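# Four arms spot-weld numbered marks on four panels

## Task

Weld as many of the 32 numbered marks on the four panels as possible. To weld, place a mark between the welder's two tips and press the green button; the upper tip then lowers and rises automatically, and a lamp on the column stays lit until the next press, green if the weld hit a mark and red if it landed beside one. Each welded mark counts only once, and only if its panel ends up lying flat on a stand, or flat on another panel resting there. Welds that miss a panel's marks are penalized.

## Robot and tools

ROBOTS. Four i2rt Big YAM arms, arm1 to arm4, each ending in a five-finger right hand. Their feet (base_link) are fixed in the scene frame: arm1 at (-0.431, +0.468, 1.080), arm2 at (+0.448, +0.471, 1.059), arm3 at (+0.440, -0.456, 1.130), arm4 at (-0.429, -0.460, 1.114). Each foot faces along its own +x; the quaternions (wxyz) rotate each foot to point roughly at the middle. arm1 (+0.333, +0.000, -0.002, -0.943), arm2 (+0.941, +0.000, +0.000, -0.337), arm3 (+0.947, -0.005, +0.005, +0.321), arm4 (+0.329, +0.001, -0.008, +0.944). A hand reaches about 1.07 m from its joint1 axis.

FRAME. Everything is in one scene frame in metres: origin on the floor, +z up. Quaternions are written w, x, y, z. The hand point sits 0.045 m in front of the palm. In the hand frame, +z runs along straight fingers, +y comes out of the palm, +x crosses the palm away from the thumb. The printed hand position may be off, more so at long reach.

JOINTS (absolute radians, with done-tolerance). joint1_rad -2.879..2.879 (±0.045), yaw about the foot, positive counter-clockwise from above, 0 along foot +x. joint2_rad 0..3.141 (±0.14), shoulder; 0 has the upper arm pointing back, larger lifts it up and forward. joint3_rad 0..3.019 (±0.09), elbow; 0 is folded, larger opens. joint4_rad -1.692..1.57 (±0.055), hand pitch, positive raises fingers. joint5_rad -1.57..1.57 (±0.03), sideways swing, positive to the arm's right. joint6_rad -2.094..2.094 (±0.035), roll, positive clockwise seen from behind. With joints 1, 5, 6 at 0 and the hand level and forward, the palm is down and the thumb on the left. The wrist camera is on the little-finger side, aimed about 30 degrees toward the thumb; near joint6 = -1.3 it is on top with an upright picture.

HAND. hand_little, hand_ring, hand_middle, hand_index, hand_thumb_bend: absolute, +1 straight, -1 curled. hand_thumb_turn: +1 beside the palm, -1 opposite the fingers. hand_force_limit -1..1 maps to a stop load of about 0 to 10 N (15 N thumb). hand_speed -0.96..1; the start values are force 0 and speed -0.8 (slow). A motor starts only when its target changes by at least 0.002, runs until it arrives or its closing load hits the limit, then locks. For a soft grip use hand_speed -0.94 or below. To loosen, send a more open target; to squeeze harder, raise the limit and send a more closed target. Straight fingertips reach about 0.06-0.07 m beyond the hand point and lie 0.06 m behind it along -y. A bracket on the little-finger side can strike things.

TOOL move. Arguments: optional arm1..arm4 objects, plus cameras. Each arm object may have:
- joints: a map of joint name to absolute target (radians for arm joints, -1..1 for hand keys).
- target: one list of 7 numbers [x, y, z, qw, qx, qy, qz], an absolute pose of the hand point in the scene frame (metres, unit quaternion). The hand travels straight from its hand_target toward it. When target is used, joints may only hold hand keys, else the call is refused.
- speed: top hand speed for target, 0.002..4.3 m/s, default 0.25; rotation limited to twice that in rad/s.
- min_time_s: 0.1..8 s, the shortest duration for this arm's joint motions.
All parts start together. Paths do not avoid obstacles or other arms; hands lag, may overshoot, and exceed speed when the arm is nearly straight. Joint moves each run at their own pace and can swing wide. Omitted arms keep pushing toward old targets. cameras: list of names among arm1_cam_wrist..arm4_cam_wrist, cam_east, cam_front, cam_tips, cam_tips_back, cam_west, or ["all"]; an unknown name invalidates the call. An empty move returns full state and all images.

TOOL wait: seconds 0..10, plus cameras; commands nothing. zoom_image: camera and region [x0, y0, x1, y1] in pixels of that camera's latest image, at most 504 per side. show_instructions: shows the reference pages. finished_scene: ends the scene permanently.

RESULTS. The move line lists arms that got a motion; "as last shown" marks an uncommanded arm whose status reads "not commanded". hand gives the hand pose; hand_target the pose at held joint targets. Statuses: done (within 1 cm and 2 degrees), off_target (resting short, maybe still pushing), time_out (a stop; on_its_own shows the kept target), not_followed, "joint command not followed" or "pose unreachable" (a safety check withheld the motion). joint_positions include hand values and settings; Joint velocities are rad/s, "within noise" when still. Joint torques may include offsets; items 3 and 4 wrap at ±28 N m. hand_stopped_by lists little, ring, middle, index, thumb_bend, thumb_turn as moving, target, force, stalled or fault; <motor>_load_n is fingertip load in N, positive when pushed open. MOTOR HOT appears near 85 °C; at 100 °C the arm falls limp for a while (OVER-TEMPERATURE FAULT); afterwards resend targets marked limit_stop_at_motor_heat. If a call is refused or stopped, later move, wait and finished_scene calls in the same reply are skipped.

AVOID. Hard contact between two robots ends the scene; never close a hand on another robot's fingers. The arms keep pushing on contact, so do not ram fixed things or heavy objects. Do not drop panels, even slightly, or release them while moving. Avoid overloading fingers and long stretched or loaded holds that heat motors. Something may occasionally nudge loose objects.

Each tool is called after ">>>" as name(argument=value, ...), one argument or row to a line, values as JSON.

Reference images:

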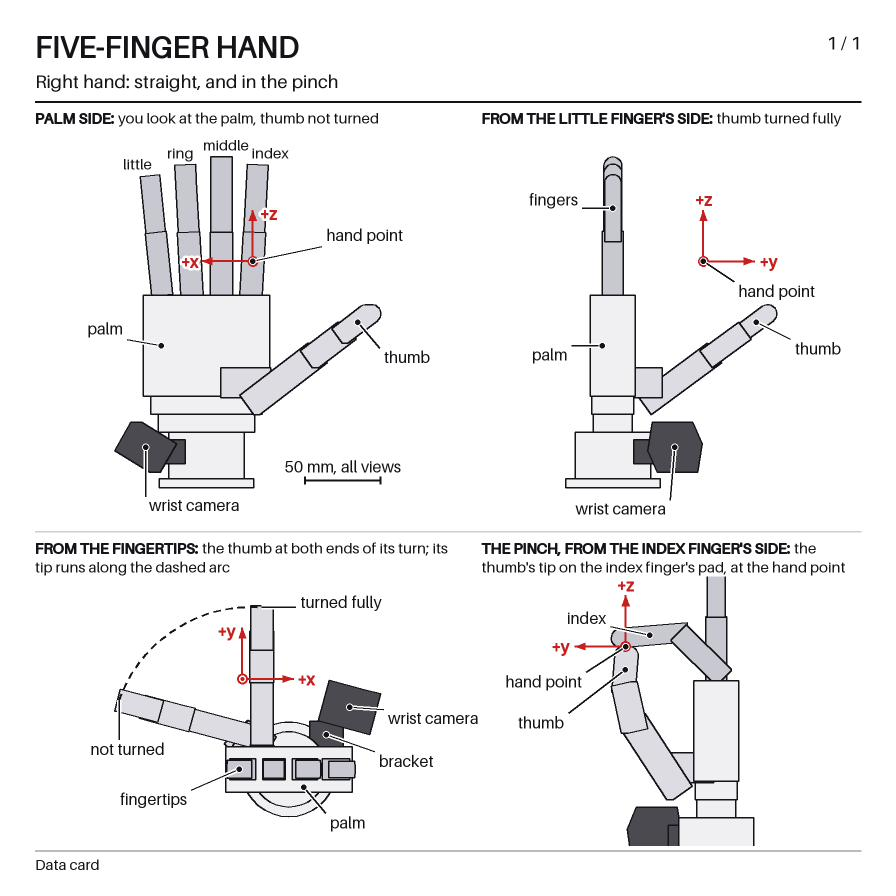

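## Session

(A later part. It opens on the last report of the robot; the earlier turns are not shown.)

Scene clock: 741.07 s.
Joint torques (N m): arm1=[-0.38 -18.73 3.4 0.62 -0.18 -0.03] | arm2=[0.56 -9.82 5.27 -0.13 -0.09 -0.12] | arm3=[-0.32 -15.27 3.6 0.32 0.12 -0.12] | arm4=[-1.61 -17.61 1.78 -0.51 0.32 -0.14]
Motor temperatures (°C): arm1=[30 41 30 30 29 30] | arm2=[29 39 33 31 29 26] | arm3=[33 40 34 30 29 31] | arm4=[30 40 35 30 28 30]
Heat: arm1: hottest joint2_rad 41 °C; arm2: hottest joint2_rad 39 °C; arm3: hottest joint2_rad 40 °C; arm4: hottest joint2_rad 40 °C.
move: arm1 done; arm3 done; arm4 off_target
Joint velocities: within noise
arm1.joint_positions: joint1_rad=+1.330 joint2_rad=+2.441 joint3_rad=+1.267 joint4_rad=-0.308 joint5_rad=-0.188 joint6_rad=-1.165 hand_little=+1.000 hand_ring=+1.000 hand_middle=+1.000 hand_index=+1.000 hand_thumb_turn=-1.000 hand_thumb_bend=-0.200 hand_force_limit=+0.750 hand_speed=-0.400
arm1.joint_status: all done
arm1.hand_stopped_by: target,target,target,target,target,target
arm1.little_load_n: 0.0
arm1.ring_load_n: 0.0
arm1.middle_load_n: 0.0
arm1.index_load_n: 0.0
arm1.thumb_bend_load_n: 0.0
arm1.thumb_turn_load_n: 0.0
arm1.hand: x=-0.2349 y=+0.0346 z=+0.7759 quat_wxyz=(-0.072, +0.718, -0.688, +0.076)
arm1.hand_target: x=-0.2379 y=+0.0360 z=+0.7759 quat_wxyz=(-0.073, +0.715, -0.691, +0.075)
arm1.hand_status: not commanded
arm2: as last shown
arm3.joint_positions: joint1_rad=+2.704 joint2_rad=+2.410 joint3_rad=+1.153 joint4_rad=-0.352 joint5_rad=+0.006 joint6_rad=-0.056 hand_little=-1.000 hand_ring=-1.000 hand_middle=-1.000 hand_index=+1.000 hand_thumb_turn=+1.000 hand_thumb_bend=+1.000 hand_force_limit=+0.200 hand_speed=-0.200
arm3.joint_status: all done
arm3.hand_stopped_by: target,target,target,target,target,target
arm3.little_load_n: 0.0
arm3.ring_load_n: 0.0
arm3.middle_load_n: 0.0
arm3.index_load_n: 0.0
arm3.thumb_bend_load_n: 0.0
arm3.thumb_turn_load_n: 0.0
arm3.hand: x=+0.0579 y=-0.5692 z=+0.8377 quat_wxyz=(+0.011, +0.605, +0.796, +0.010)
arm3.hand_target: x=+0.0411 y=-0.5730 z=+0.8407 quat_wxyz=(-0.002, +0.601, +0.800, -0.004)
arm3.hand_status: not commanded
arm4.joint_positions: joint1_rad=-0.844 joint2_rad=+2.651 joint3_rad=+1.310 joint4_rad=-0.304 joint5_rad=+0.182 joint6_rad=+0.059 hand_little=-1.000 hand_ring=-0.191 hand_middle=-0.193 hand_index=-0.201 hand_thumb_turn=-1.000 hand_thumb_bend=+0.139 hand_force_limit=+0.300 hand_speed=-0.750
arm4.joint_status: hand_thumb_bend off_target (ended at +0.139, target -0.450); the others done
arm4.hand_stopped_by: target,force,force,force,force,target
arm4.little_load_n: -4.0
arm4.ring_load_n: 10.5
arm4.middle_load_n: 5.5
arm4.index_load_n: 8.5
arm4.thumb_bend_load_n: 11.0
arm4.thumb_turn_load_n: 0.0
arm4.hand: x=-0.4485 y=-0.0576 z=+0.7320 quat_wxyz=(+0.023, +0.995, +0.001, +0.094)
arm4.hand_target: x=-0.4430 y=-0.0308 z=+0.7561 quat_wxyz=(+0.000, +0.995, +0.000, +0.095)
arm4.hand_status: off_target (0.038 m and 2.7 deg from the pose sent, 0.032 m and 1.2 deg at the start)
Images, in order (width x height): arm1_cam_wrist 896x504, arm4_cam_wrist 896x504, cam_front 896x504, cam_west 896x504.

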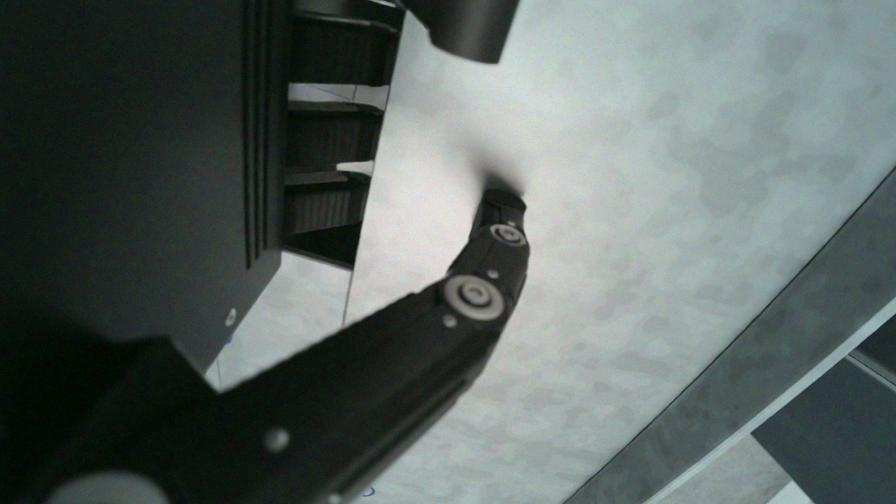

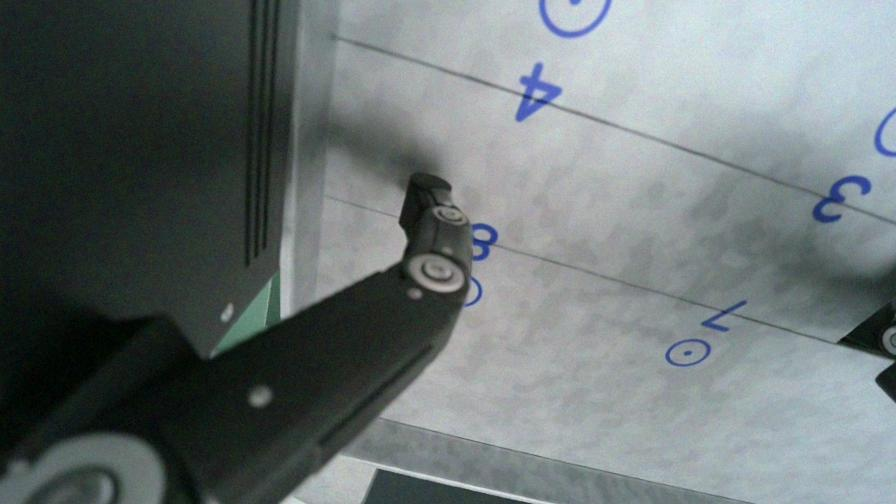

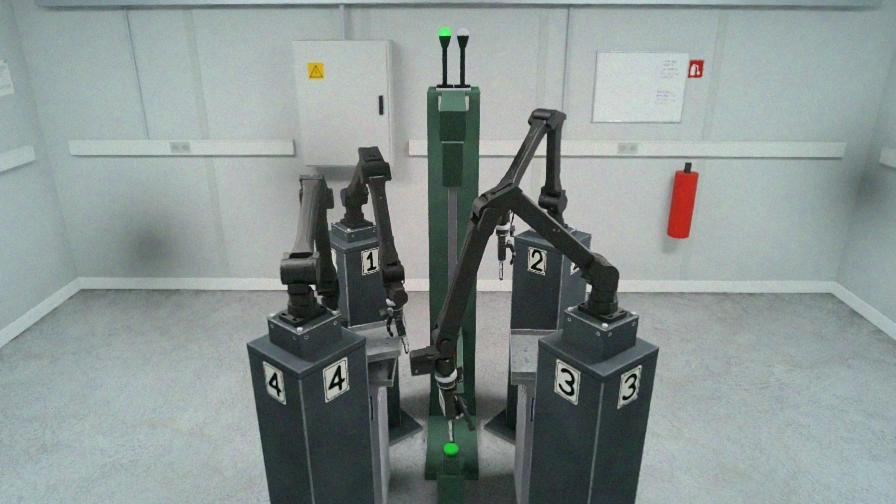

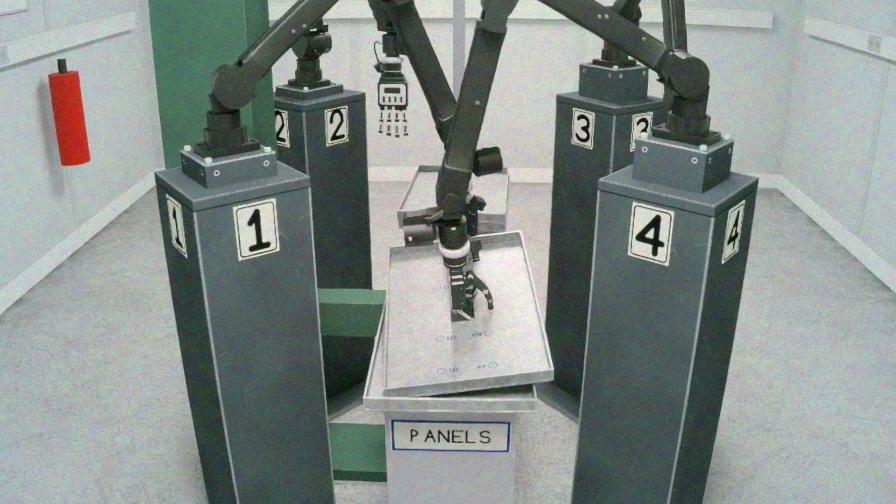

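>>> move(
  arm1={"target": [-0.235, 0.045, 0.96, -0.0726, 0.7153, -0.6909, 0.0752], "speed": 0.3},
  arm4={"target": [-0.445, -0.022, 0.79, -0.03, 0.9952, 0.0, 0.085], "speed": 0.06},
)

>>> move(
  arm1={"target": [-0.30, 0.21, 1.07, 0, 0.7193, -0.6947, 0], "speed": 0.3},
  arm4={"target": [-0.44, -0.008, 0.885, -0.062, 0.998, 0.0, 0.012], "speed": 0.12},
  cameras=["arm1_cam_wrist", "arm4_cam_wrist", "cam_front", "cam_west", "cam_east"],
)

Scene clock: 743.00 s.
Joint torques (N m): arm1=[0.56 -14.15 5.94 0.36 -0.12 0.11] | arm2=[0.79 -9.76 5.34 -0.1 -0.08 -0.11] | arm3=[-0.09 -14.86 3.48 0.62 0.11 -0.14] | arm4=[-1.73 -16.97 2.14 0.03 0.19 -0.13]
Motor temperatures (°C): arm1=[30 41 30 30 29 30] | arm2=[29 39 33 31 29 26] | arm3=[33 40 34 30 29 31] | arm4=[30 40 35 30 28 30]
Heat: arm1: hottest joint2_rad 41 °C; arm2: hottest joint2_rad 39 °C; arm3: hottest joint2_rad 40 °C; arm4: hottest joint2_rad 40 °C.
move: arm1 off_target; arm4 off_target
Joint velocities: within noise
arm1.joint_positions: joint1_rad=+1.330 joint2_rad=+1.986 joint3_rad=+1.159 joint4_rad=-0.616 joint5_rad=-0.189 joint6_rad=-1.165 hand_little=+1.000 hand_ring=+1.000 hand_middle=+1.000 hand_index=+1.000 hand_thumb_turn=-1.000 hand_thumb_bend=-0.200 hand_force_limit=+0.750 hand_speed=-0.400
arm1.joint_status: not commanded
arm1.hand_stopped_by: target,target,target,target,target,target
arm1.little_load_n: 0.0
arm1.ring_load_n: 0.0
arm1.middle_load_n: 0.0
arm1.index_load_n: -0.5
arm1.thumb_bend_load_n: 0.0
arm1.thumb_turn_load_n: 0.0
arm1.hand: x=-0.2334 y=+0.0317 z=+0.9733 quat_wxyz=(-0.065, +0.718, -0.686, +0.094)
arm1.hand_target: x=-0.2351 y=+0.0451 z=+0.9606 quat_wxyz=(-0.072, +0.715, -0.691, +0.075)
arm1.hand_status: off_target (0.019 m and 2.5 deg from the pose sent, 0.184 m and 0.4 deg at the start)
arm2, arm3: as last shown
arm3.joint_positions: joint1_rad=+2.704 joint2_rad=+2.410 joint3_rad=+1.153 joint4_rad=-0.352 joint5_rad=+0.006 joint6_rad=-0.057 hand_little=-1.000 hand_ring=-1.000 hand_middle=-1.000 hand_index=+1.000 hand_thumb_turn=+1.000 hand_thumb_bend=+1.000 hand_force_limit=+0.200 hand_speed=-0.200
arm4.joint_positions: joint1_rad=-0.847 joint2_rad=+2.546 joint3_rad=+1.233 joint4_rad=-0.277 joint5_rad=+0.168 joint6_rad=+0.050 hand_little=-1.000 hand_ring=-0.191 hand_middle=-0.193 hand_index=-0.201 hand_thumb_turn=-1.000 hand_thumb_bend=+0.139 hand_force_limit=+0.300 hand_speed=-0.750
arm4.joint_status: not commanded
arm4.hand_stopped_by: target,force,force,force,force,target
arm4.little_load_n: -4.0
arm4.ring_load_n: 10.5
arm4.middle_load_n: 5.5
arm4.index_load_n: 8.5
arm4.thumb_bend_load_n: 11.0
arm4.thumb_turn_load_n: 0.5
arm4.hand: x=-0.4504 y=-0.0481 z=+0.7684 quat_wxyz=(-0.003, +0.996, +0.002, +0.086)
arm4.hand_target: x=-0.4450 y=-0.0226 z=+0.7895 quat_wxyz=(-0.030, +0.996, +0.000, +0.085)
arm4.hand_status: off_target (0.034 m and 3.1 deg from the pose sent, 0.068 m and 6.2 deg at the start)
pictures: none

Scene clock: 744.57 s.
Joint torques (N m): arm1=[0.38 -8.47 6.56 0.17 0.09 0.13] | arm2=[0.67 -9.64 5.41 -0.09 -0.09 -0.1] | arm3=[-0.26 -14.56 3.47 0.49 0.13 -0.1] | arm4=[-1.9 -16.32 3.85 -0.2 -0.11 -0.11]
Motor temperatures (°C): arm1=[30 41 30 30 29 30] | arm2=[29 39 33 31 29 26] | arm3=[33 40 34 30 29 31] | arm4=[30 40 35 30 28 30]
Heat: arm1: hottest joint2_rad 41 °C; arm2: hottest joint2_rad 39 °C; arm3: hottest joint2_rad 40 °C; arm4: hottest joint2_rad 40 °C.
move: arm1 done; arm4 off_target
Joint velocities: within noise
arm1.joint_positions: joint1_rad=+1.478 joint2_rad=+1.493 joint3_rad=+0.769 joint4_rad=-0.832 joint5_rad=-0.002 joint6_rad=-1.030 hand_little=+1.000 hand_ring=+1.000 hand_middle=+1.000 hand_index=+1.000 hand_thumb_turn=-1.000 hand_thumb_bend=-0.200 hand_force_limit=+0.750 hand_speed=-0.400
arm1.joint_status: not commanded
arm1.hand_stopped_by: target,target,target,target,target,target
arm1.little_load_n: 0.0
arm1.ring_load_n: 0.0
arm1.middle_load_n: 0.0
arm1.index_load_n: 0.0
arm1.thumb_bend_load_n: 0.0
arm1.thumb_turn_load_n: 0.0
arm1.hand: x=-0.2986 y=+0.2041 z=+1.0728 quat_wxyz=(+0.001, +0.723, -0.691, +0.010)
arm1.hand_target: x=-0.3000 y=+0.2100 z=+1.0701 quat_wxyz=(+0.000, +0.719, -0.695, +0.000)
arm1.hand_status: done (0.007 m and 1.3 deg from the pose sent, 0.213 m and 13.2 deg at the start)
arm2, arm3: as last shown
arm4.joint_positions: joint1_rad=-0.919 joint2_rad=+2.306 joint3_rad=+1.127 joint4_rad=-0.334 joint5_rad=+0.021 joint6_rad=-0.018 hand_little=-1.000 hand_ring=-0.191 hand_middle=-0.193 hand_index=-0.201 hand_thumb_turn=-1.000 hand_thumb_bend=+0.139 hand_force_limit=+0.300 hand_speed=-0.750
arm4.joint_status: not commanded
arm4.hand_stopped_by: target,force,force,force,force,target
arm4.little_load_n: -4.0
arm4.ring_load_n: 10.5
arm4.middle_load_n: 5.5
arm4.index_load_n: 8.0
arm4.thumb_bend_load_n: 11.0
arm4.thumb_turn_load_n: 0.0
arm4.hand: x=-0.4458 y=-0.0285 z=+0.8624 quat_wxyz=(-0.037, +0.999, -0.001, +0.012)
arm4.hand_target: x=-0.4400 y=-0.0085 z=+0.8843 quat_wxyz=(-0.062, +0.998, +0.000, +0.012)
arm4.hand_status: off_target (0.031 m and 2.8 deg from the pose sent, 0.124 m and 10.8 deg at the start)
pictures: arm1_cam_wrist, arm4_cam_wrist, cam_east, cam_front, cam_west
Images, in order (width x height): arm1_cam_wrist 896x504, arm4_cam_wrist 896x504, cam_east 896x504, cam_front 896x504, cam_west 896x504.

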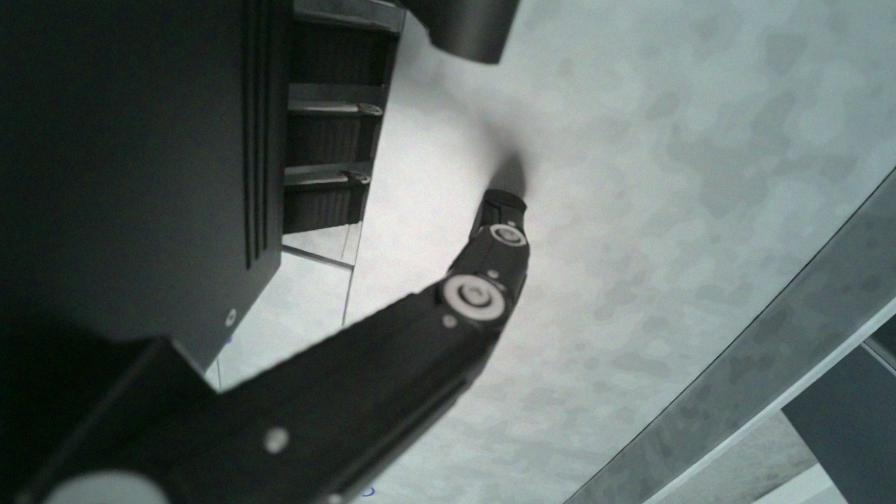

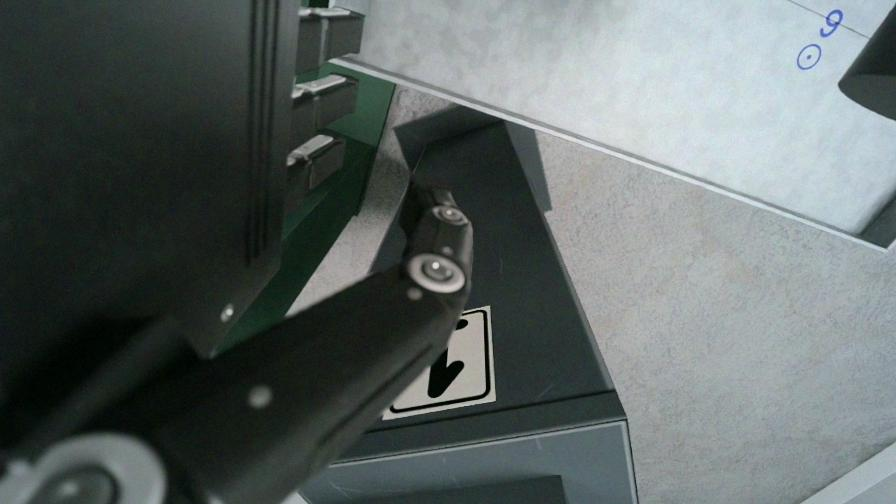

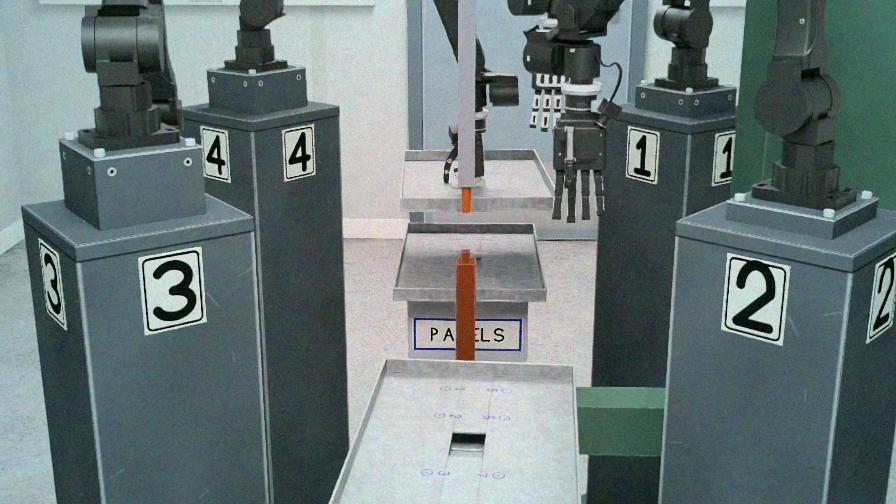

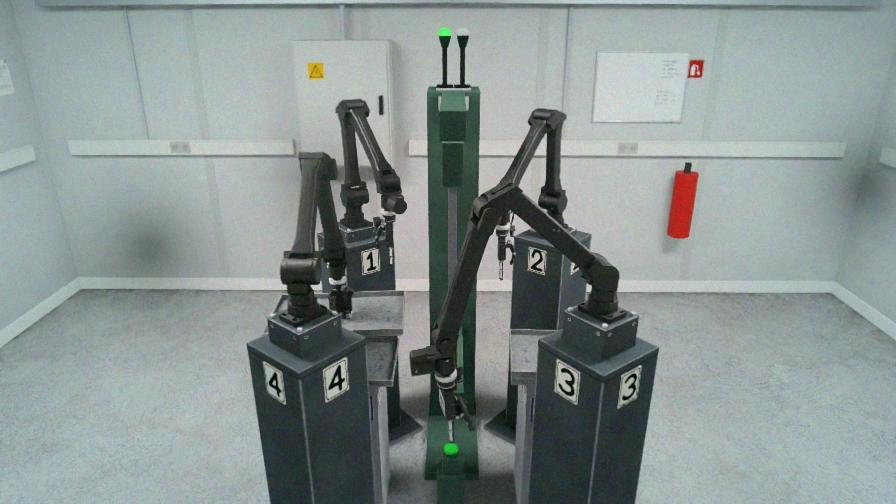

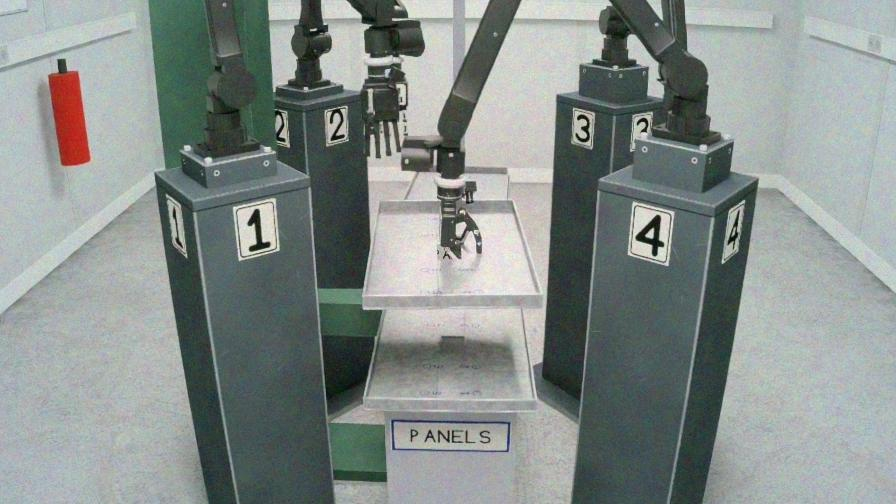

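>>> move(
  arm4={"target": [-0.20, 0.005, 0.887, -0.078, 0.9968, 0.0, 0.025], "speed": 0.2},
  cameras=["cam_tips", "cam_tips_back", "cam_front", "cam_east"],
)

Scene clock: 747.67 s.
Joint torques (N m): arm1=[0.44 -8.12 6.58 0.16 0.08 0.13] | arm2=[0.91 -9.88 5.33 -0.03 -0.11 -0.1] | arm3=[-0.03 -14.92 3.36 0.54 0.13 -0.1] | arm4=[0.09 -16.62 6.12 -0.06 -0.03 -0.11]
Motor temperatures (°C): arm1=[30 41 30 30 29 30] | arm2=[29 38 33 31 29 26] | arm3=[33 40 34 30 29 31] | arm4=[30 40 35 30 28 30]
Heat: arm1: hottest joint2_rad 41 °C; arm2: hottest joint2_rad 38 °C; arm3: hottest joint2_rad 40 °C; arm4: hottest joint2_rad 40 °C.
move: arm4 off_target
Joint velocities: within noise
arm1.joint_positions: joint1_rad=+1.478 joint2_rad=+1.493 joint3_rad=+0.769 joint4_rad=-0.832 joint5_rad=-0.002 joint6_rad=-1.029 hand_little=+1.000 hand_ring=+1.000 hand_middle=+1.000 hand_index=+1.000 hand_thumb_turn=-1.000 hand_thumb_bend=-0.200 hand_force_limit=+0.750 hand_speed=-0.400
arm1.joint_status: not commanded
arm1.hand_stopped_by: target,target,target,target,target,target
arm1.little_load_n: 0.0
arm1.ring_load_n: 0.0
arm1.middle_load_n: 0.0
arm1.index_load_n: 0.0
arm1.thumb_bend_load_n: 0.0
arm1.thumb_turn_load_n: 0.0
arm1.hand: x=-0.2985 y=+0.2041 z=+1.0728 quat_wxyz=(+0.001, +0.723, -0.691, +0.010)
arm1.hand_target: x=-0.3000 y=+0.2100 z=+1.0701 quat_wxyz=(+0.000, +0.719, -0.695, +0.000)
arm1.hand_status: not commanded
arm2, arm3: as last shown
arm4.joint_positions: joint1_rad=-1.372 joint2_rad=+2.365 joint3_rad=+1.326 joint4_rad=-0.435 joint5_rad=-0.021 joint6_rad=-0.454 hand_little=-1.000 hand_ring=-0.191 hand_middle=-0.193 hand_index=-0.201 hand_thumb_turn=-1.000 hand_thumb_bend=+0.139 hand_force_limit=+0.300 hand_speed=-0.750
arm4.joint_status: not commanded
arm4.hand_stopped_by: target,force,force,force,force,target
arm4.little_load_n: -4.0
arm4.ring_load_n: 10.5
arm4.middle_load_n: 5.5
arm4.index_load_n: 8.5
arm4.thumb_bend_load_n: 11.0
arm4.thumb_turn_load_n: 0.5
arm4.hand: x=-0.2090 y=-0.0153 z=+0.8673 quat_wxyz=(-0.057, +0.998, -0.009, +0.014)
arm4.hand_target: x=-0.2002 y=+0.0046 z=+0.8871 quat_wxyz=(-0.078, +0.997, +0.000, +0.025)
arm4.hand_status: off_target (0.030 m and 2.9 deg from the pose sent, 0.249 m and 4.9 deg at the start; pose on its path clipped on 10 of 68 steps)
pictures: cam_east, cam_front, cam_tips, cam_tips_back
led back after a hold (arm4 arm): the arm was led back toward your command in small steps, so it may still be short of it.
pose unreachable (arm4 arm): on one or more control steps of this call this arm could not follow its commanded pose, so it was not sent that pose on those steps. It may still have moved: this result reports where it is.
cause: moving toward the commanded pose would bring a part of the arm too close to another arm (a part of this arm and the arm1 arm's hand, 42 mm apart when this arm was first held).
Images, in order (width x height): cam_east 896x504, cam_front 896x504, cam_tips 896x504, cam_tips_back 896x504.

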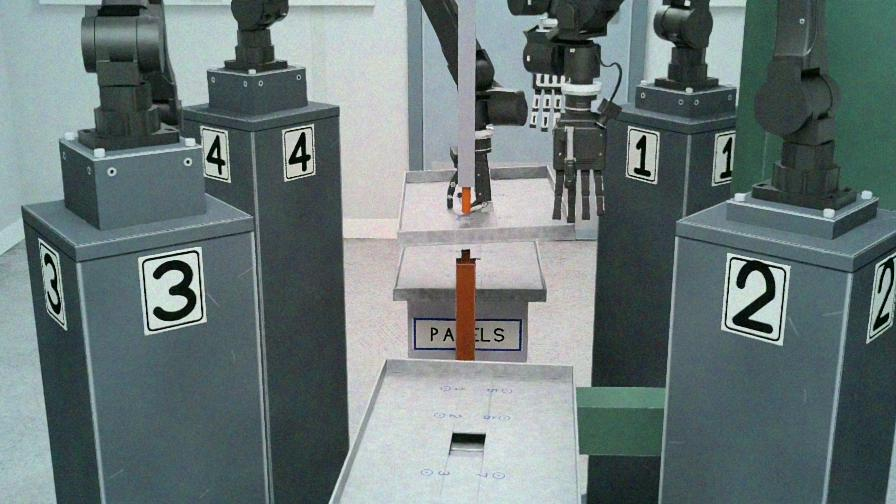

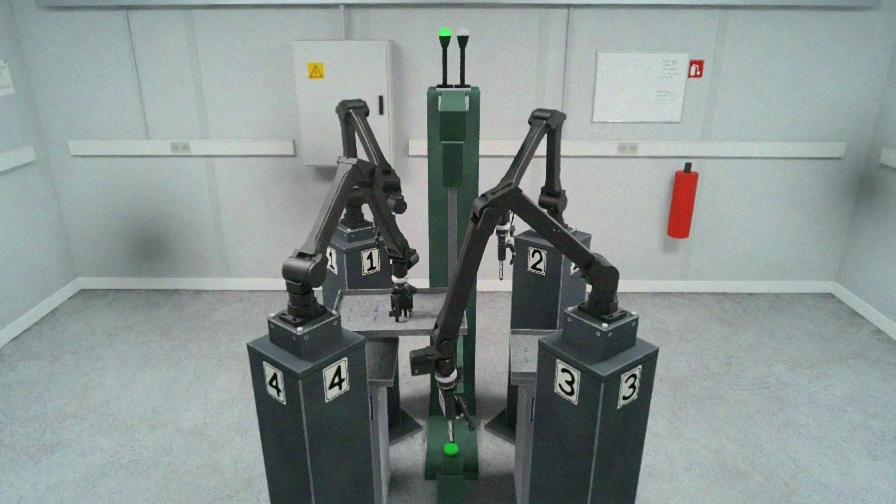

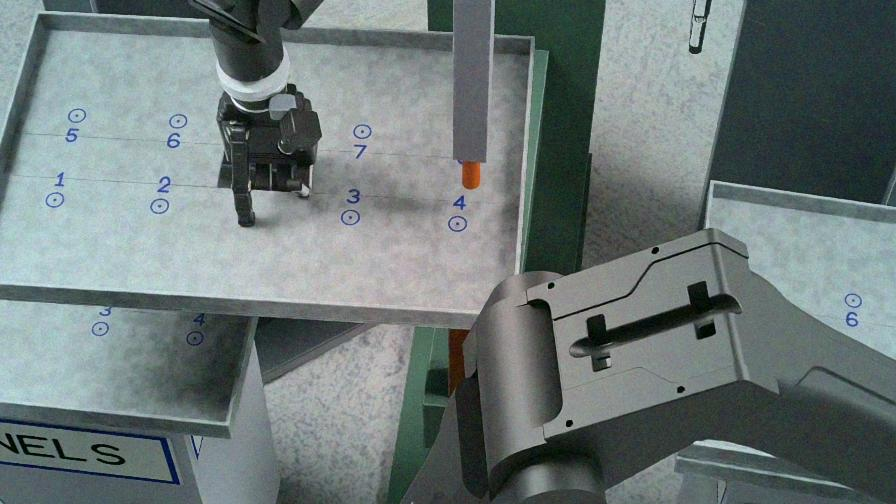

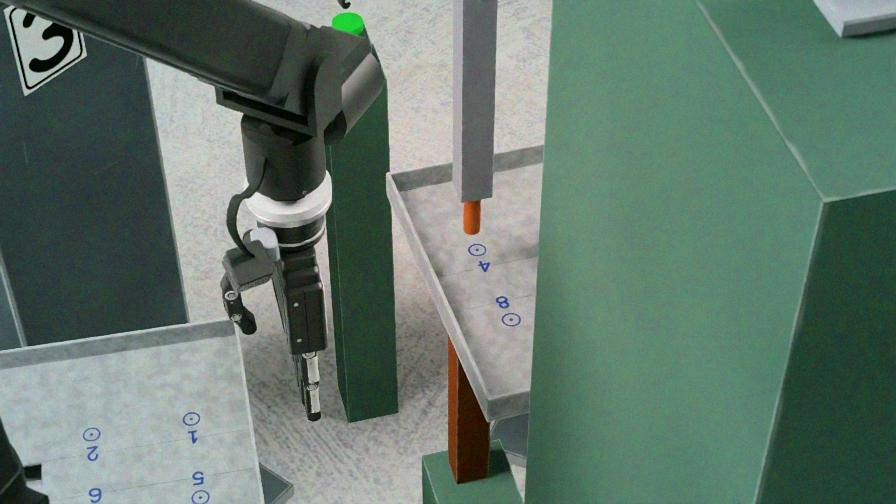

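>>> move(
  arm1={"joints": {"joint1_rad": 0.366, "joint2_rad": 1.6, "joint3_rad": 0.85, "joint4_rad": -0.80, "joint5_rad": 0.0, "joint6_rad": 0.97}, "min_time_s": 1.2},
  arm4={"target": [-0.100, 0.018, 0.880, -0.081, 0.9958, 0.0, 0.0315], "speed": 0.15},
  cameras=["cam_tips", "cam_tips_back", "cam_front"],
)

Scene clock: 750.37 s.
Joint torques (N m): arm1=[0.09 -8.7 9.22 0.69 -0.09 0.14] | arm2=[0.79 -9.82 5.3 -0.1 -0.06 -0.11] | arm3=[0.32 -14.97 3.45 0.47 0.11 -0.07] | arm4=[0.03 -17.96 9.35 -0.13 -0.15 -0.11]
Motor temperatures (°C): arm1=[30 41 31 30 29 30] | arm2=[29 38 33 31 29 26] | arm3=[33 40 34 30 29 31] | arm4=[30 40 35 30 28 30]
Heat: arm1: hottest joint2_rad 41 °C; arm2: hottest joint2_rad 38 °C; arm3: hottest joint2_rad 40 °C; arm4: hottest joint2_rad 40 °C.
move: arm1 done; arm4 off_target
Joint velocities: within noise
arm1.joint_positions: joint1_rad=+0.365 joint2_rad=+1.583 joint3_rad=+0.817 joint4_rad=-0.809 joint5_rad=+0.002 joint6_rad=+0.954 hand_little=+1.000 hand_ring=+1.000 hand_middle=+1.000 hand_index=+1.000 hand_thumb_turn=-1.000 hand_thumb_bend=-0.200 hand_force_limit=+0.750 hand_speed=-0.400
arm1.joint_status: all done
arm1.hand_stopped_by: target,target,target,target,target,target
arm1.little_load_n: 0.0
arm1.ring_load_n: 0.0
arm1.middle_load_n: 0.0
arm1.index_load_n: 0.0
arm1.thumb_bend_load_n: 0.0
arm1.thumb_turn_load_n: 0.0
arm1.hand: x=-0.5540 y=+0.1245 z=+1.0562 quat_wxyz=(+0.000, -0.674, -0.738, -0.001)
arm1.hand_target: x=-0.5627 y=+0.1081 z=+1.0595 quat_wxyz=(-0.004, -0.680, -0.733, +0.011)
arm1.hand_status: not commanded
arm2, arm3: as last shown
arm3.ring_load_n: 0.5
arm3.thumb_bend_load_n: -0.5
arm4.joint_positions: joint1_rad=-1.504 joint2_rad=+2.465 joint3_rad=+1.521 joint4_rad=-0.543 joint5_rad=-0.030 joint6_rad=-0.586 hand_little=-1.000 hand_ring=-0.191 hand_middle=-0.193 hand_index=-0.201 hand_thumb_turn=-1.000 hand_thumb_bend=+0.139 hand_force_limit=+0.300 hand_speed=-0.750
arm4.joint_status: not commanded
arm4.hand_stopped_by: target,force,force,force,force,target
arm4.little_load_n: -3.5
arm4.ring_load_n: 10.5
arm4.middle_load_n: 5.5
arm4.index_load_n: 8.0
arm4.thumb_bend_load_n: 11.0
arm4.thumb_turn_load_n: 0.5
arm4.hand: x=-0.1205 y=-0.0133 z=+0.8549 quat_wxyz=(-0.051, +0.999, -0.008, +0.012)
arm4.hand_target: x=-0.1008 y=+0.0169 z=+0.8811 quat_wxyz=(-0.081, +0.996, +0.000, +0.032)
arm4.hand_status: off_target (0.045 m and 4.2 deg from the pose sent, 0.115 m and 3.6 deg at the start)
pictures: cam_front, cam_tips, cam_tips_back
Images, in order (width x height): cam_front 896x504, cam_tips 896x504, cam_tips_back 896x504.

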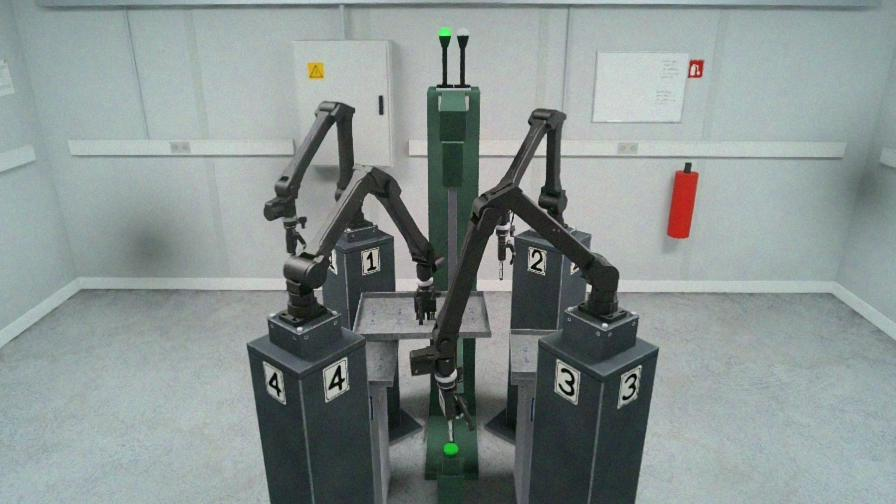

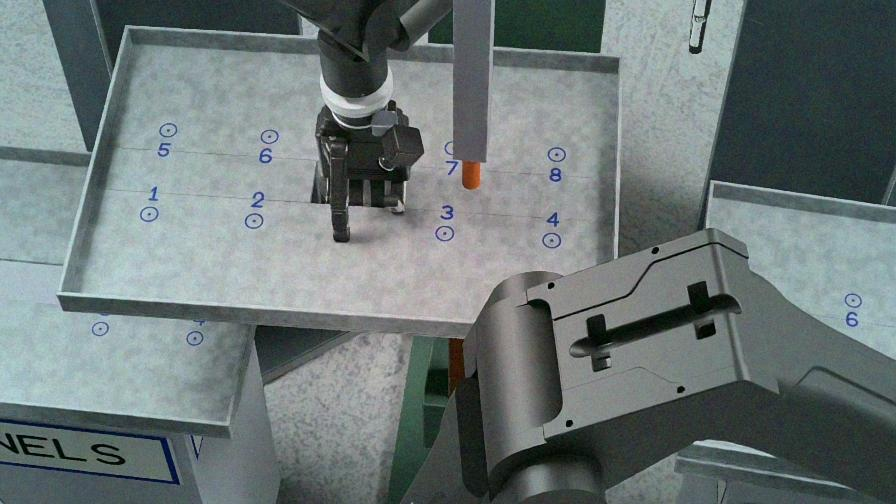

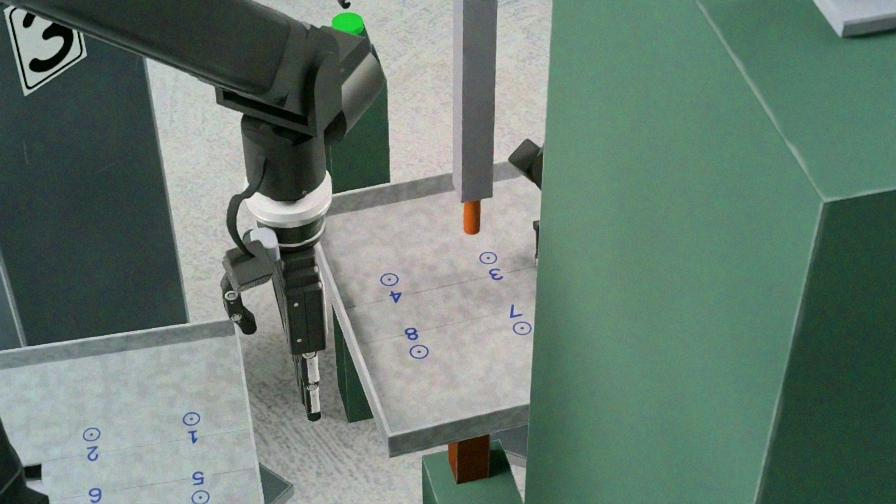

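>>> move(
  arm4={"target": [-0.0755, 0.0352, 0.8745, -0.105, 0.9944, 0.0, 0.016], "speed": 0.08},
  cameras=["cam_tips", "cam_tips_back"],
)

>>> zoom_image(
  camera="cam_tips",
  region=[400, 120, 600, 290],
)

>>> zoom_image(
  camera="cam_tips_back",
  region=[360, 180, 560, 380],
)

Scene clock: 752.50 s.
Joint torques (N m): arm1=[0.21 -8.7 9.28 0.69 -0.09 0.11] | arm2=[0.85 -10.05 5.33 -0.14 -0.1 -0.11] | arm3=[-0.97 -15.15 3.19 0.58 0.14 -0.12] | arm4=[-1.08 -18.43 10.18 -0.1 -0.28 -0.11]
Motor temperatures (°C): arm1=[30 41 31 30 29 30] | arm2=[29 38 33 30 29 26] | arm3=[33 40 34 30 29 31] | arm4=[30 40 35 30 28 30]
Heat: arm1: hottest joint2_rad 41 °C; arm2: hottest joint2_rad 38 °C; arm3: hottest joint2_rad 40 °C; arm4: hottest joint2_rad 40 °C.
move: arm4 off_target
Joint velocities: within noise
arm1, arm3: as last shown
arm1.joint_positions: joint1_rad=+0.365 joint2_rad=+1.583 joint3_rad=+0.817 joint4_rad=-0.809 joint5_rad=+0.002 joint6_rad=+0.955 hand_little=+1.000 hand_ring=+1.000 hand_middle=+1.000 hand_index=+1.000 hand_thumb_turn=-1.000 hand_thumb_bend=-0.200 hand_force_limit=+0.750 hand_speed=-0.400
arm1.hand: x=-0.5540 y=+0.1245 z=+1.0562 quat_wxyz=(+0.000, -0.675, -0.738, -0.001)
arm2.joint_positions: joint1_rad=-1.613 joint2_rad=+1.644 joint3_rad=+0.854 joint4_rad=-0.765 joint5_rad=+0.002 joint6_rad=+0.859 hand_little=+1.000 hand_ring=+1.000 hand_middle=+1.000 hand_index=+1.000 hand_thumb_turn=-1.000 hand_thumb_bend=-0.300 hand_force_limit=+0.920 hand_speed=-0.500
arm2.joint_status: not commanded
arm2.hand_stopped_by: target,target,target,target,target,target
arm2.little_load_n: 0.0
arm2.ring_load_n: 0.0
arm2.middle_load_n: 0.0
arm2.index_load_n: 0.0
arm2.thumb_bend_load_n: 0.0
arm2.thumb_turn_load_n: 0.0
arm2.hand: x=+0.2466 y=+0.1486 z=+1.0219 quat_wxyz=(+0.001, -0.714, -0.700, +0.008)
arm2.hand_target: x=+0.2544 y=+0.1498 z=+1.0189 quat_wxyz=(+0.000, -0.706, -0.708, +0.000)
arm2.hand_status: not commanded
arm3.ring_load_n: 0.0
arm3.thumb_bend_load_n: 0.0
arm4.joint_positions: joint1_rad=-1.525 joint2_rad=+2.510 joint3_rad=+1.610 joint4_rad=-0.568 joint5_rad=-0.085 joint6_rad=-0.614 hand_little=-1.000 hand_ring=-0.191 hand_middle=-0.193 hand_index=-0.201 hand_thumb_turn=-1.000 hand_thumb_bend=+0.139 hand_force_limit=+0.300 hand_speed=-0.750
arm4.joint_status: not commanded
arm4.hand_stopped_by: target,force,force,force,force,target
arm4.little_load_n: -4.0
arm4.ring_load_n: 10.0
arm4.middle_load_n: 5.5
arm4.index_load_n: 9.0
arm4.thumb_bend_load_n: 11.0
arm4.thumb_turn_load_n: 0.0
arm4.hand: x=-0.1028 y=+0.0070 z=+0.8491 quat_wxyz=(-0.075, +0.997, -0.003, -0.004)
arm4.hand_target: x=-0.0763 y=+0.0338 z=+0.8758 quat_wxyz=(-0.105, +0.994, +0.000, +0.017)
arm4.hand_status: off_target (0.047 m and 4.2 deg from the pose sent, 0.069 m and 6.2 deg at the start)
Images, in order (width x height): cam_tips 896x504, cam_tips_back 896x504.

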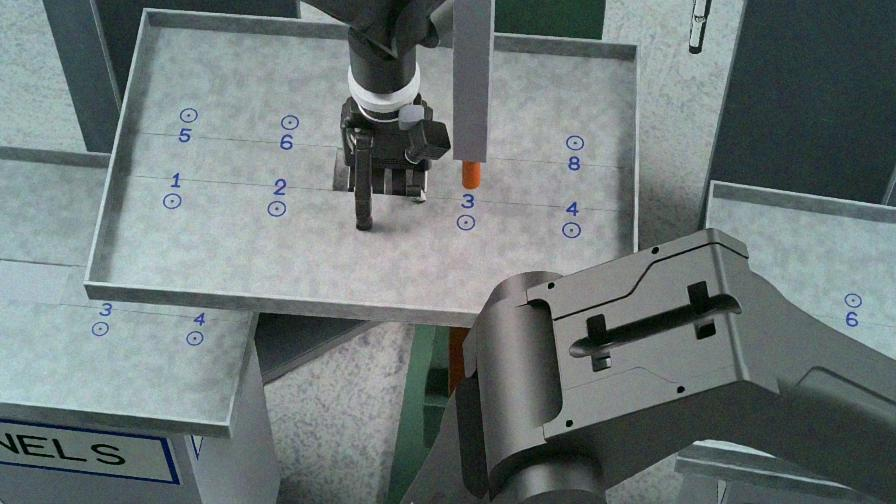

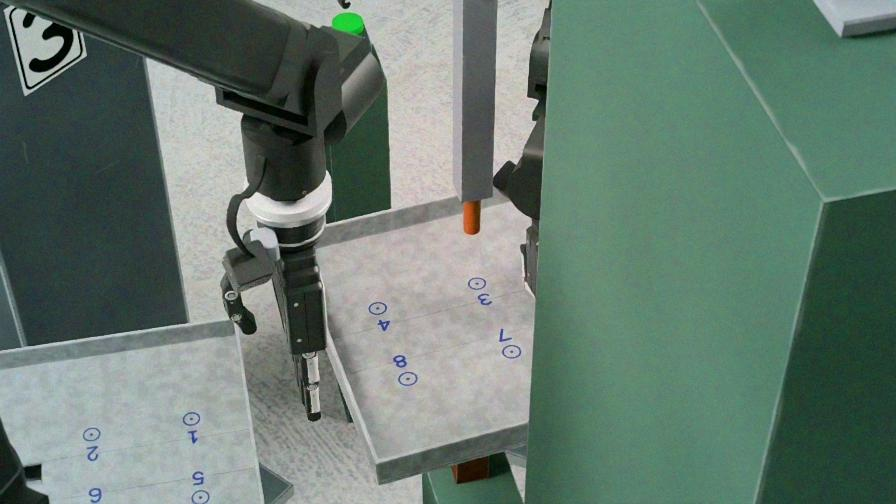

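Scaled by 2.520.

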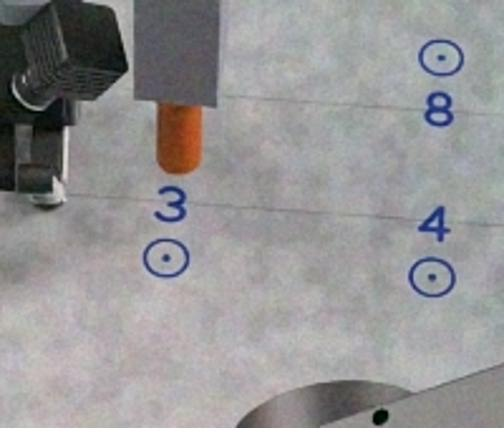

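Scaled by 2.520.

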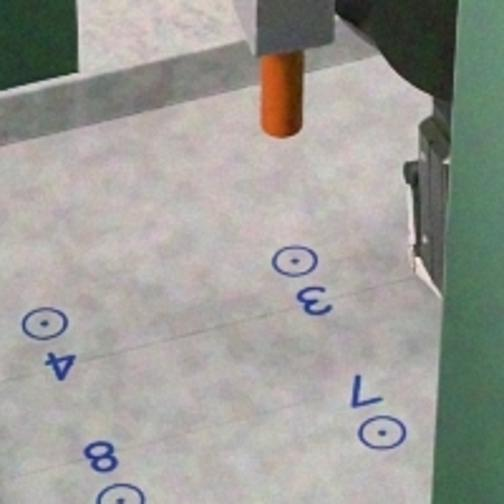

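>>> move(
  arm4={"joints": {"joint1_rad": -1.550}, "min_time_s": 0.4},
  cameras=["cam_tips", "cam_tips_back"],
)

>>> zoom_image(
  camera="cam_tips",
  region=[400, 150, 540, 290],
)

>>> zoom_image(
  camera="cam_tips_back",
  region=[400, 210, 540, 350],
)

Scene clock: 753.73 s.
Joint torques (N m): arm1=[0.09 -8.64 9.24 0.69 -0.09 0.13] | arm2=[0.97 -9.7 5.34 -0.09 -0.09 -0.14] | arm3=[-0.15 -14.51 3.66 0.34 0.15 -0.14] | arm4=[-1.55 -18.37 10.21 -0.14 -0.27 -0.11]
Motor temperatures (°C): arm1=[30 41 31 30 29 30] | arm2=[29 38 33 30 29 26] | arm3=[33 40 34 30 29 31] | arm4=[30 39 35 30 28 30]
Heat: arm1: hottest joint2_rad 41 °C; arm2: hottest joint2_rad 38 °C; arm3: hottest joint2_rad 40 °C; arm4: hottest joint2_rad 39 °C.
move: arm4 done
Joint velocities: within noise
arm1, arm2, arm3: as last shown
arm4.joint_positions: joint1_rad=-1.536 joint2_rad=+2.510 joint3_rad=+1.610 joint4_rad=-0.568 joint5_rad=-0.086 joint6_rad=-0.615 hand_little=-1.000 hand_ring=-0.191 hand_middle=-0.193 hand_index=-0.201 hand_thumb_turn=-1.000 hand_thumb_bend=+0.139 hand_force_limit=+0.300 hand_speed=-0.750
arm4.joint_status: all done
arm4.hand_stopped_by: target,force,force,force,force,target
arm4.little_load_n: -4.0
arm4.ring_load_n: 10.5
arm4.middle_load_n: 5.5
arm4.index_load_n: 8.5
arm4.thumb_bend_load_n: 11.0
arm4.thumb_turn_load_n: 0.5
arm4.hand: x=-0.0981 y=+0.0037 z=+0.8491 quat_wxyz=(-0.075, +0.997, -0.008, -0.003)
arm4.hand_target: x=-0.0689 y=+0.0284 z=+0.8757 quat_wxyz=(-0.105, +0.994, -0.008, +0.017)
arm4.hand_status: not commanded
Images, in order (width x height): cam_tips 896x504, cam_tips_back 896x504.

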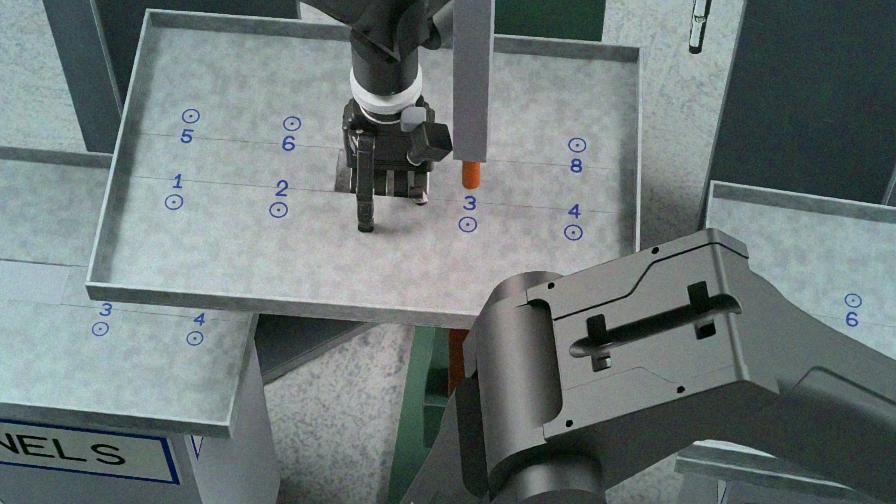

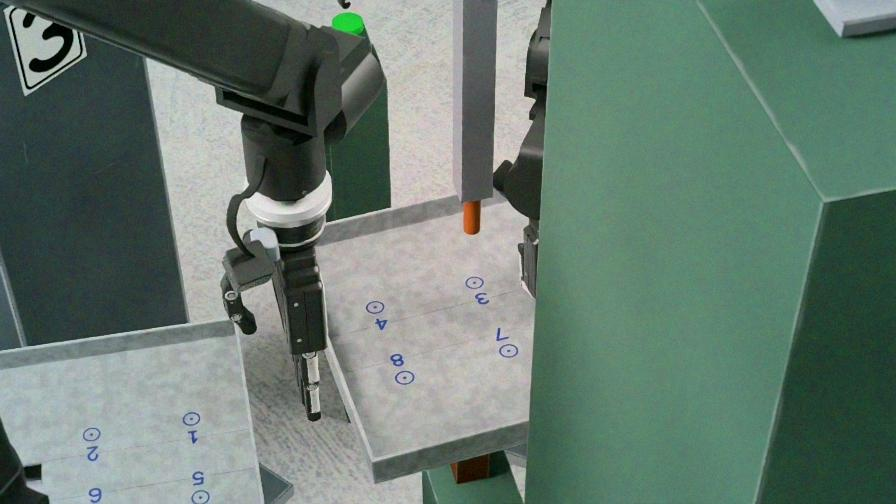

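Scaled by 3.600.

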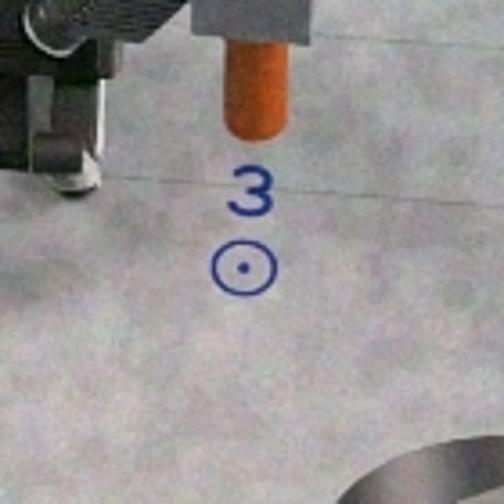

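Scaled by 3.600.

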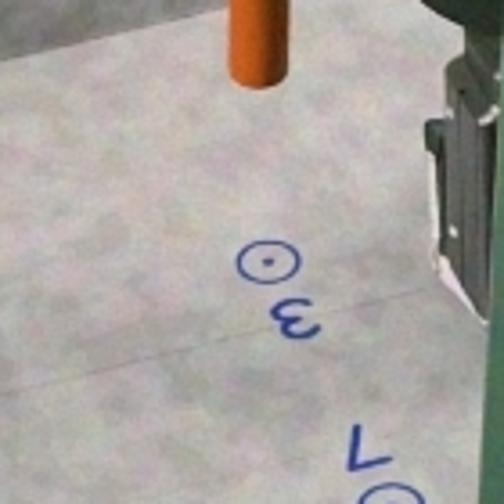

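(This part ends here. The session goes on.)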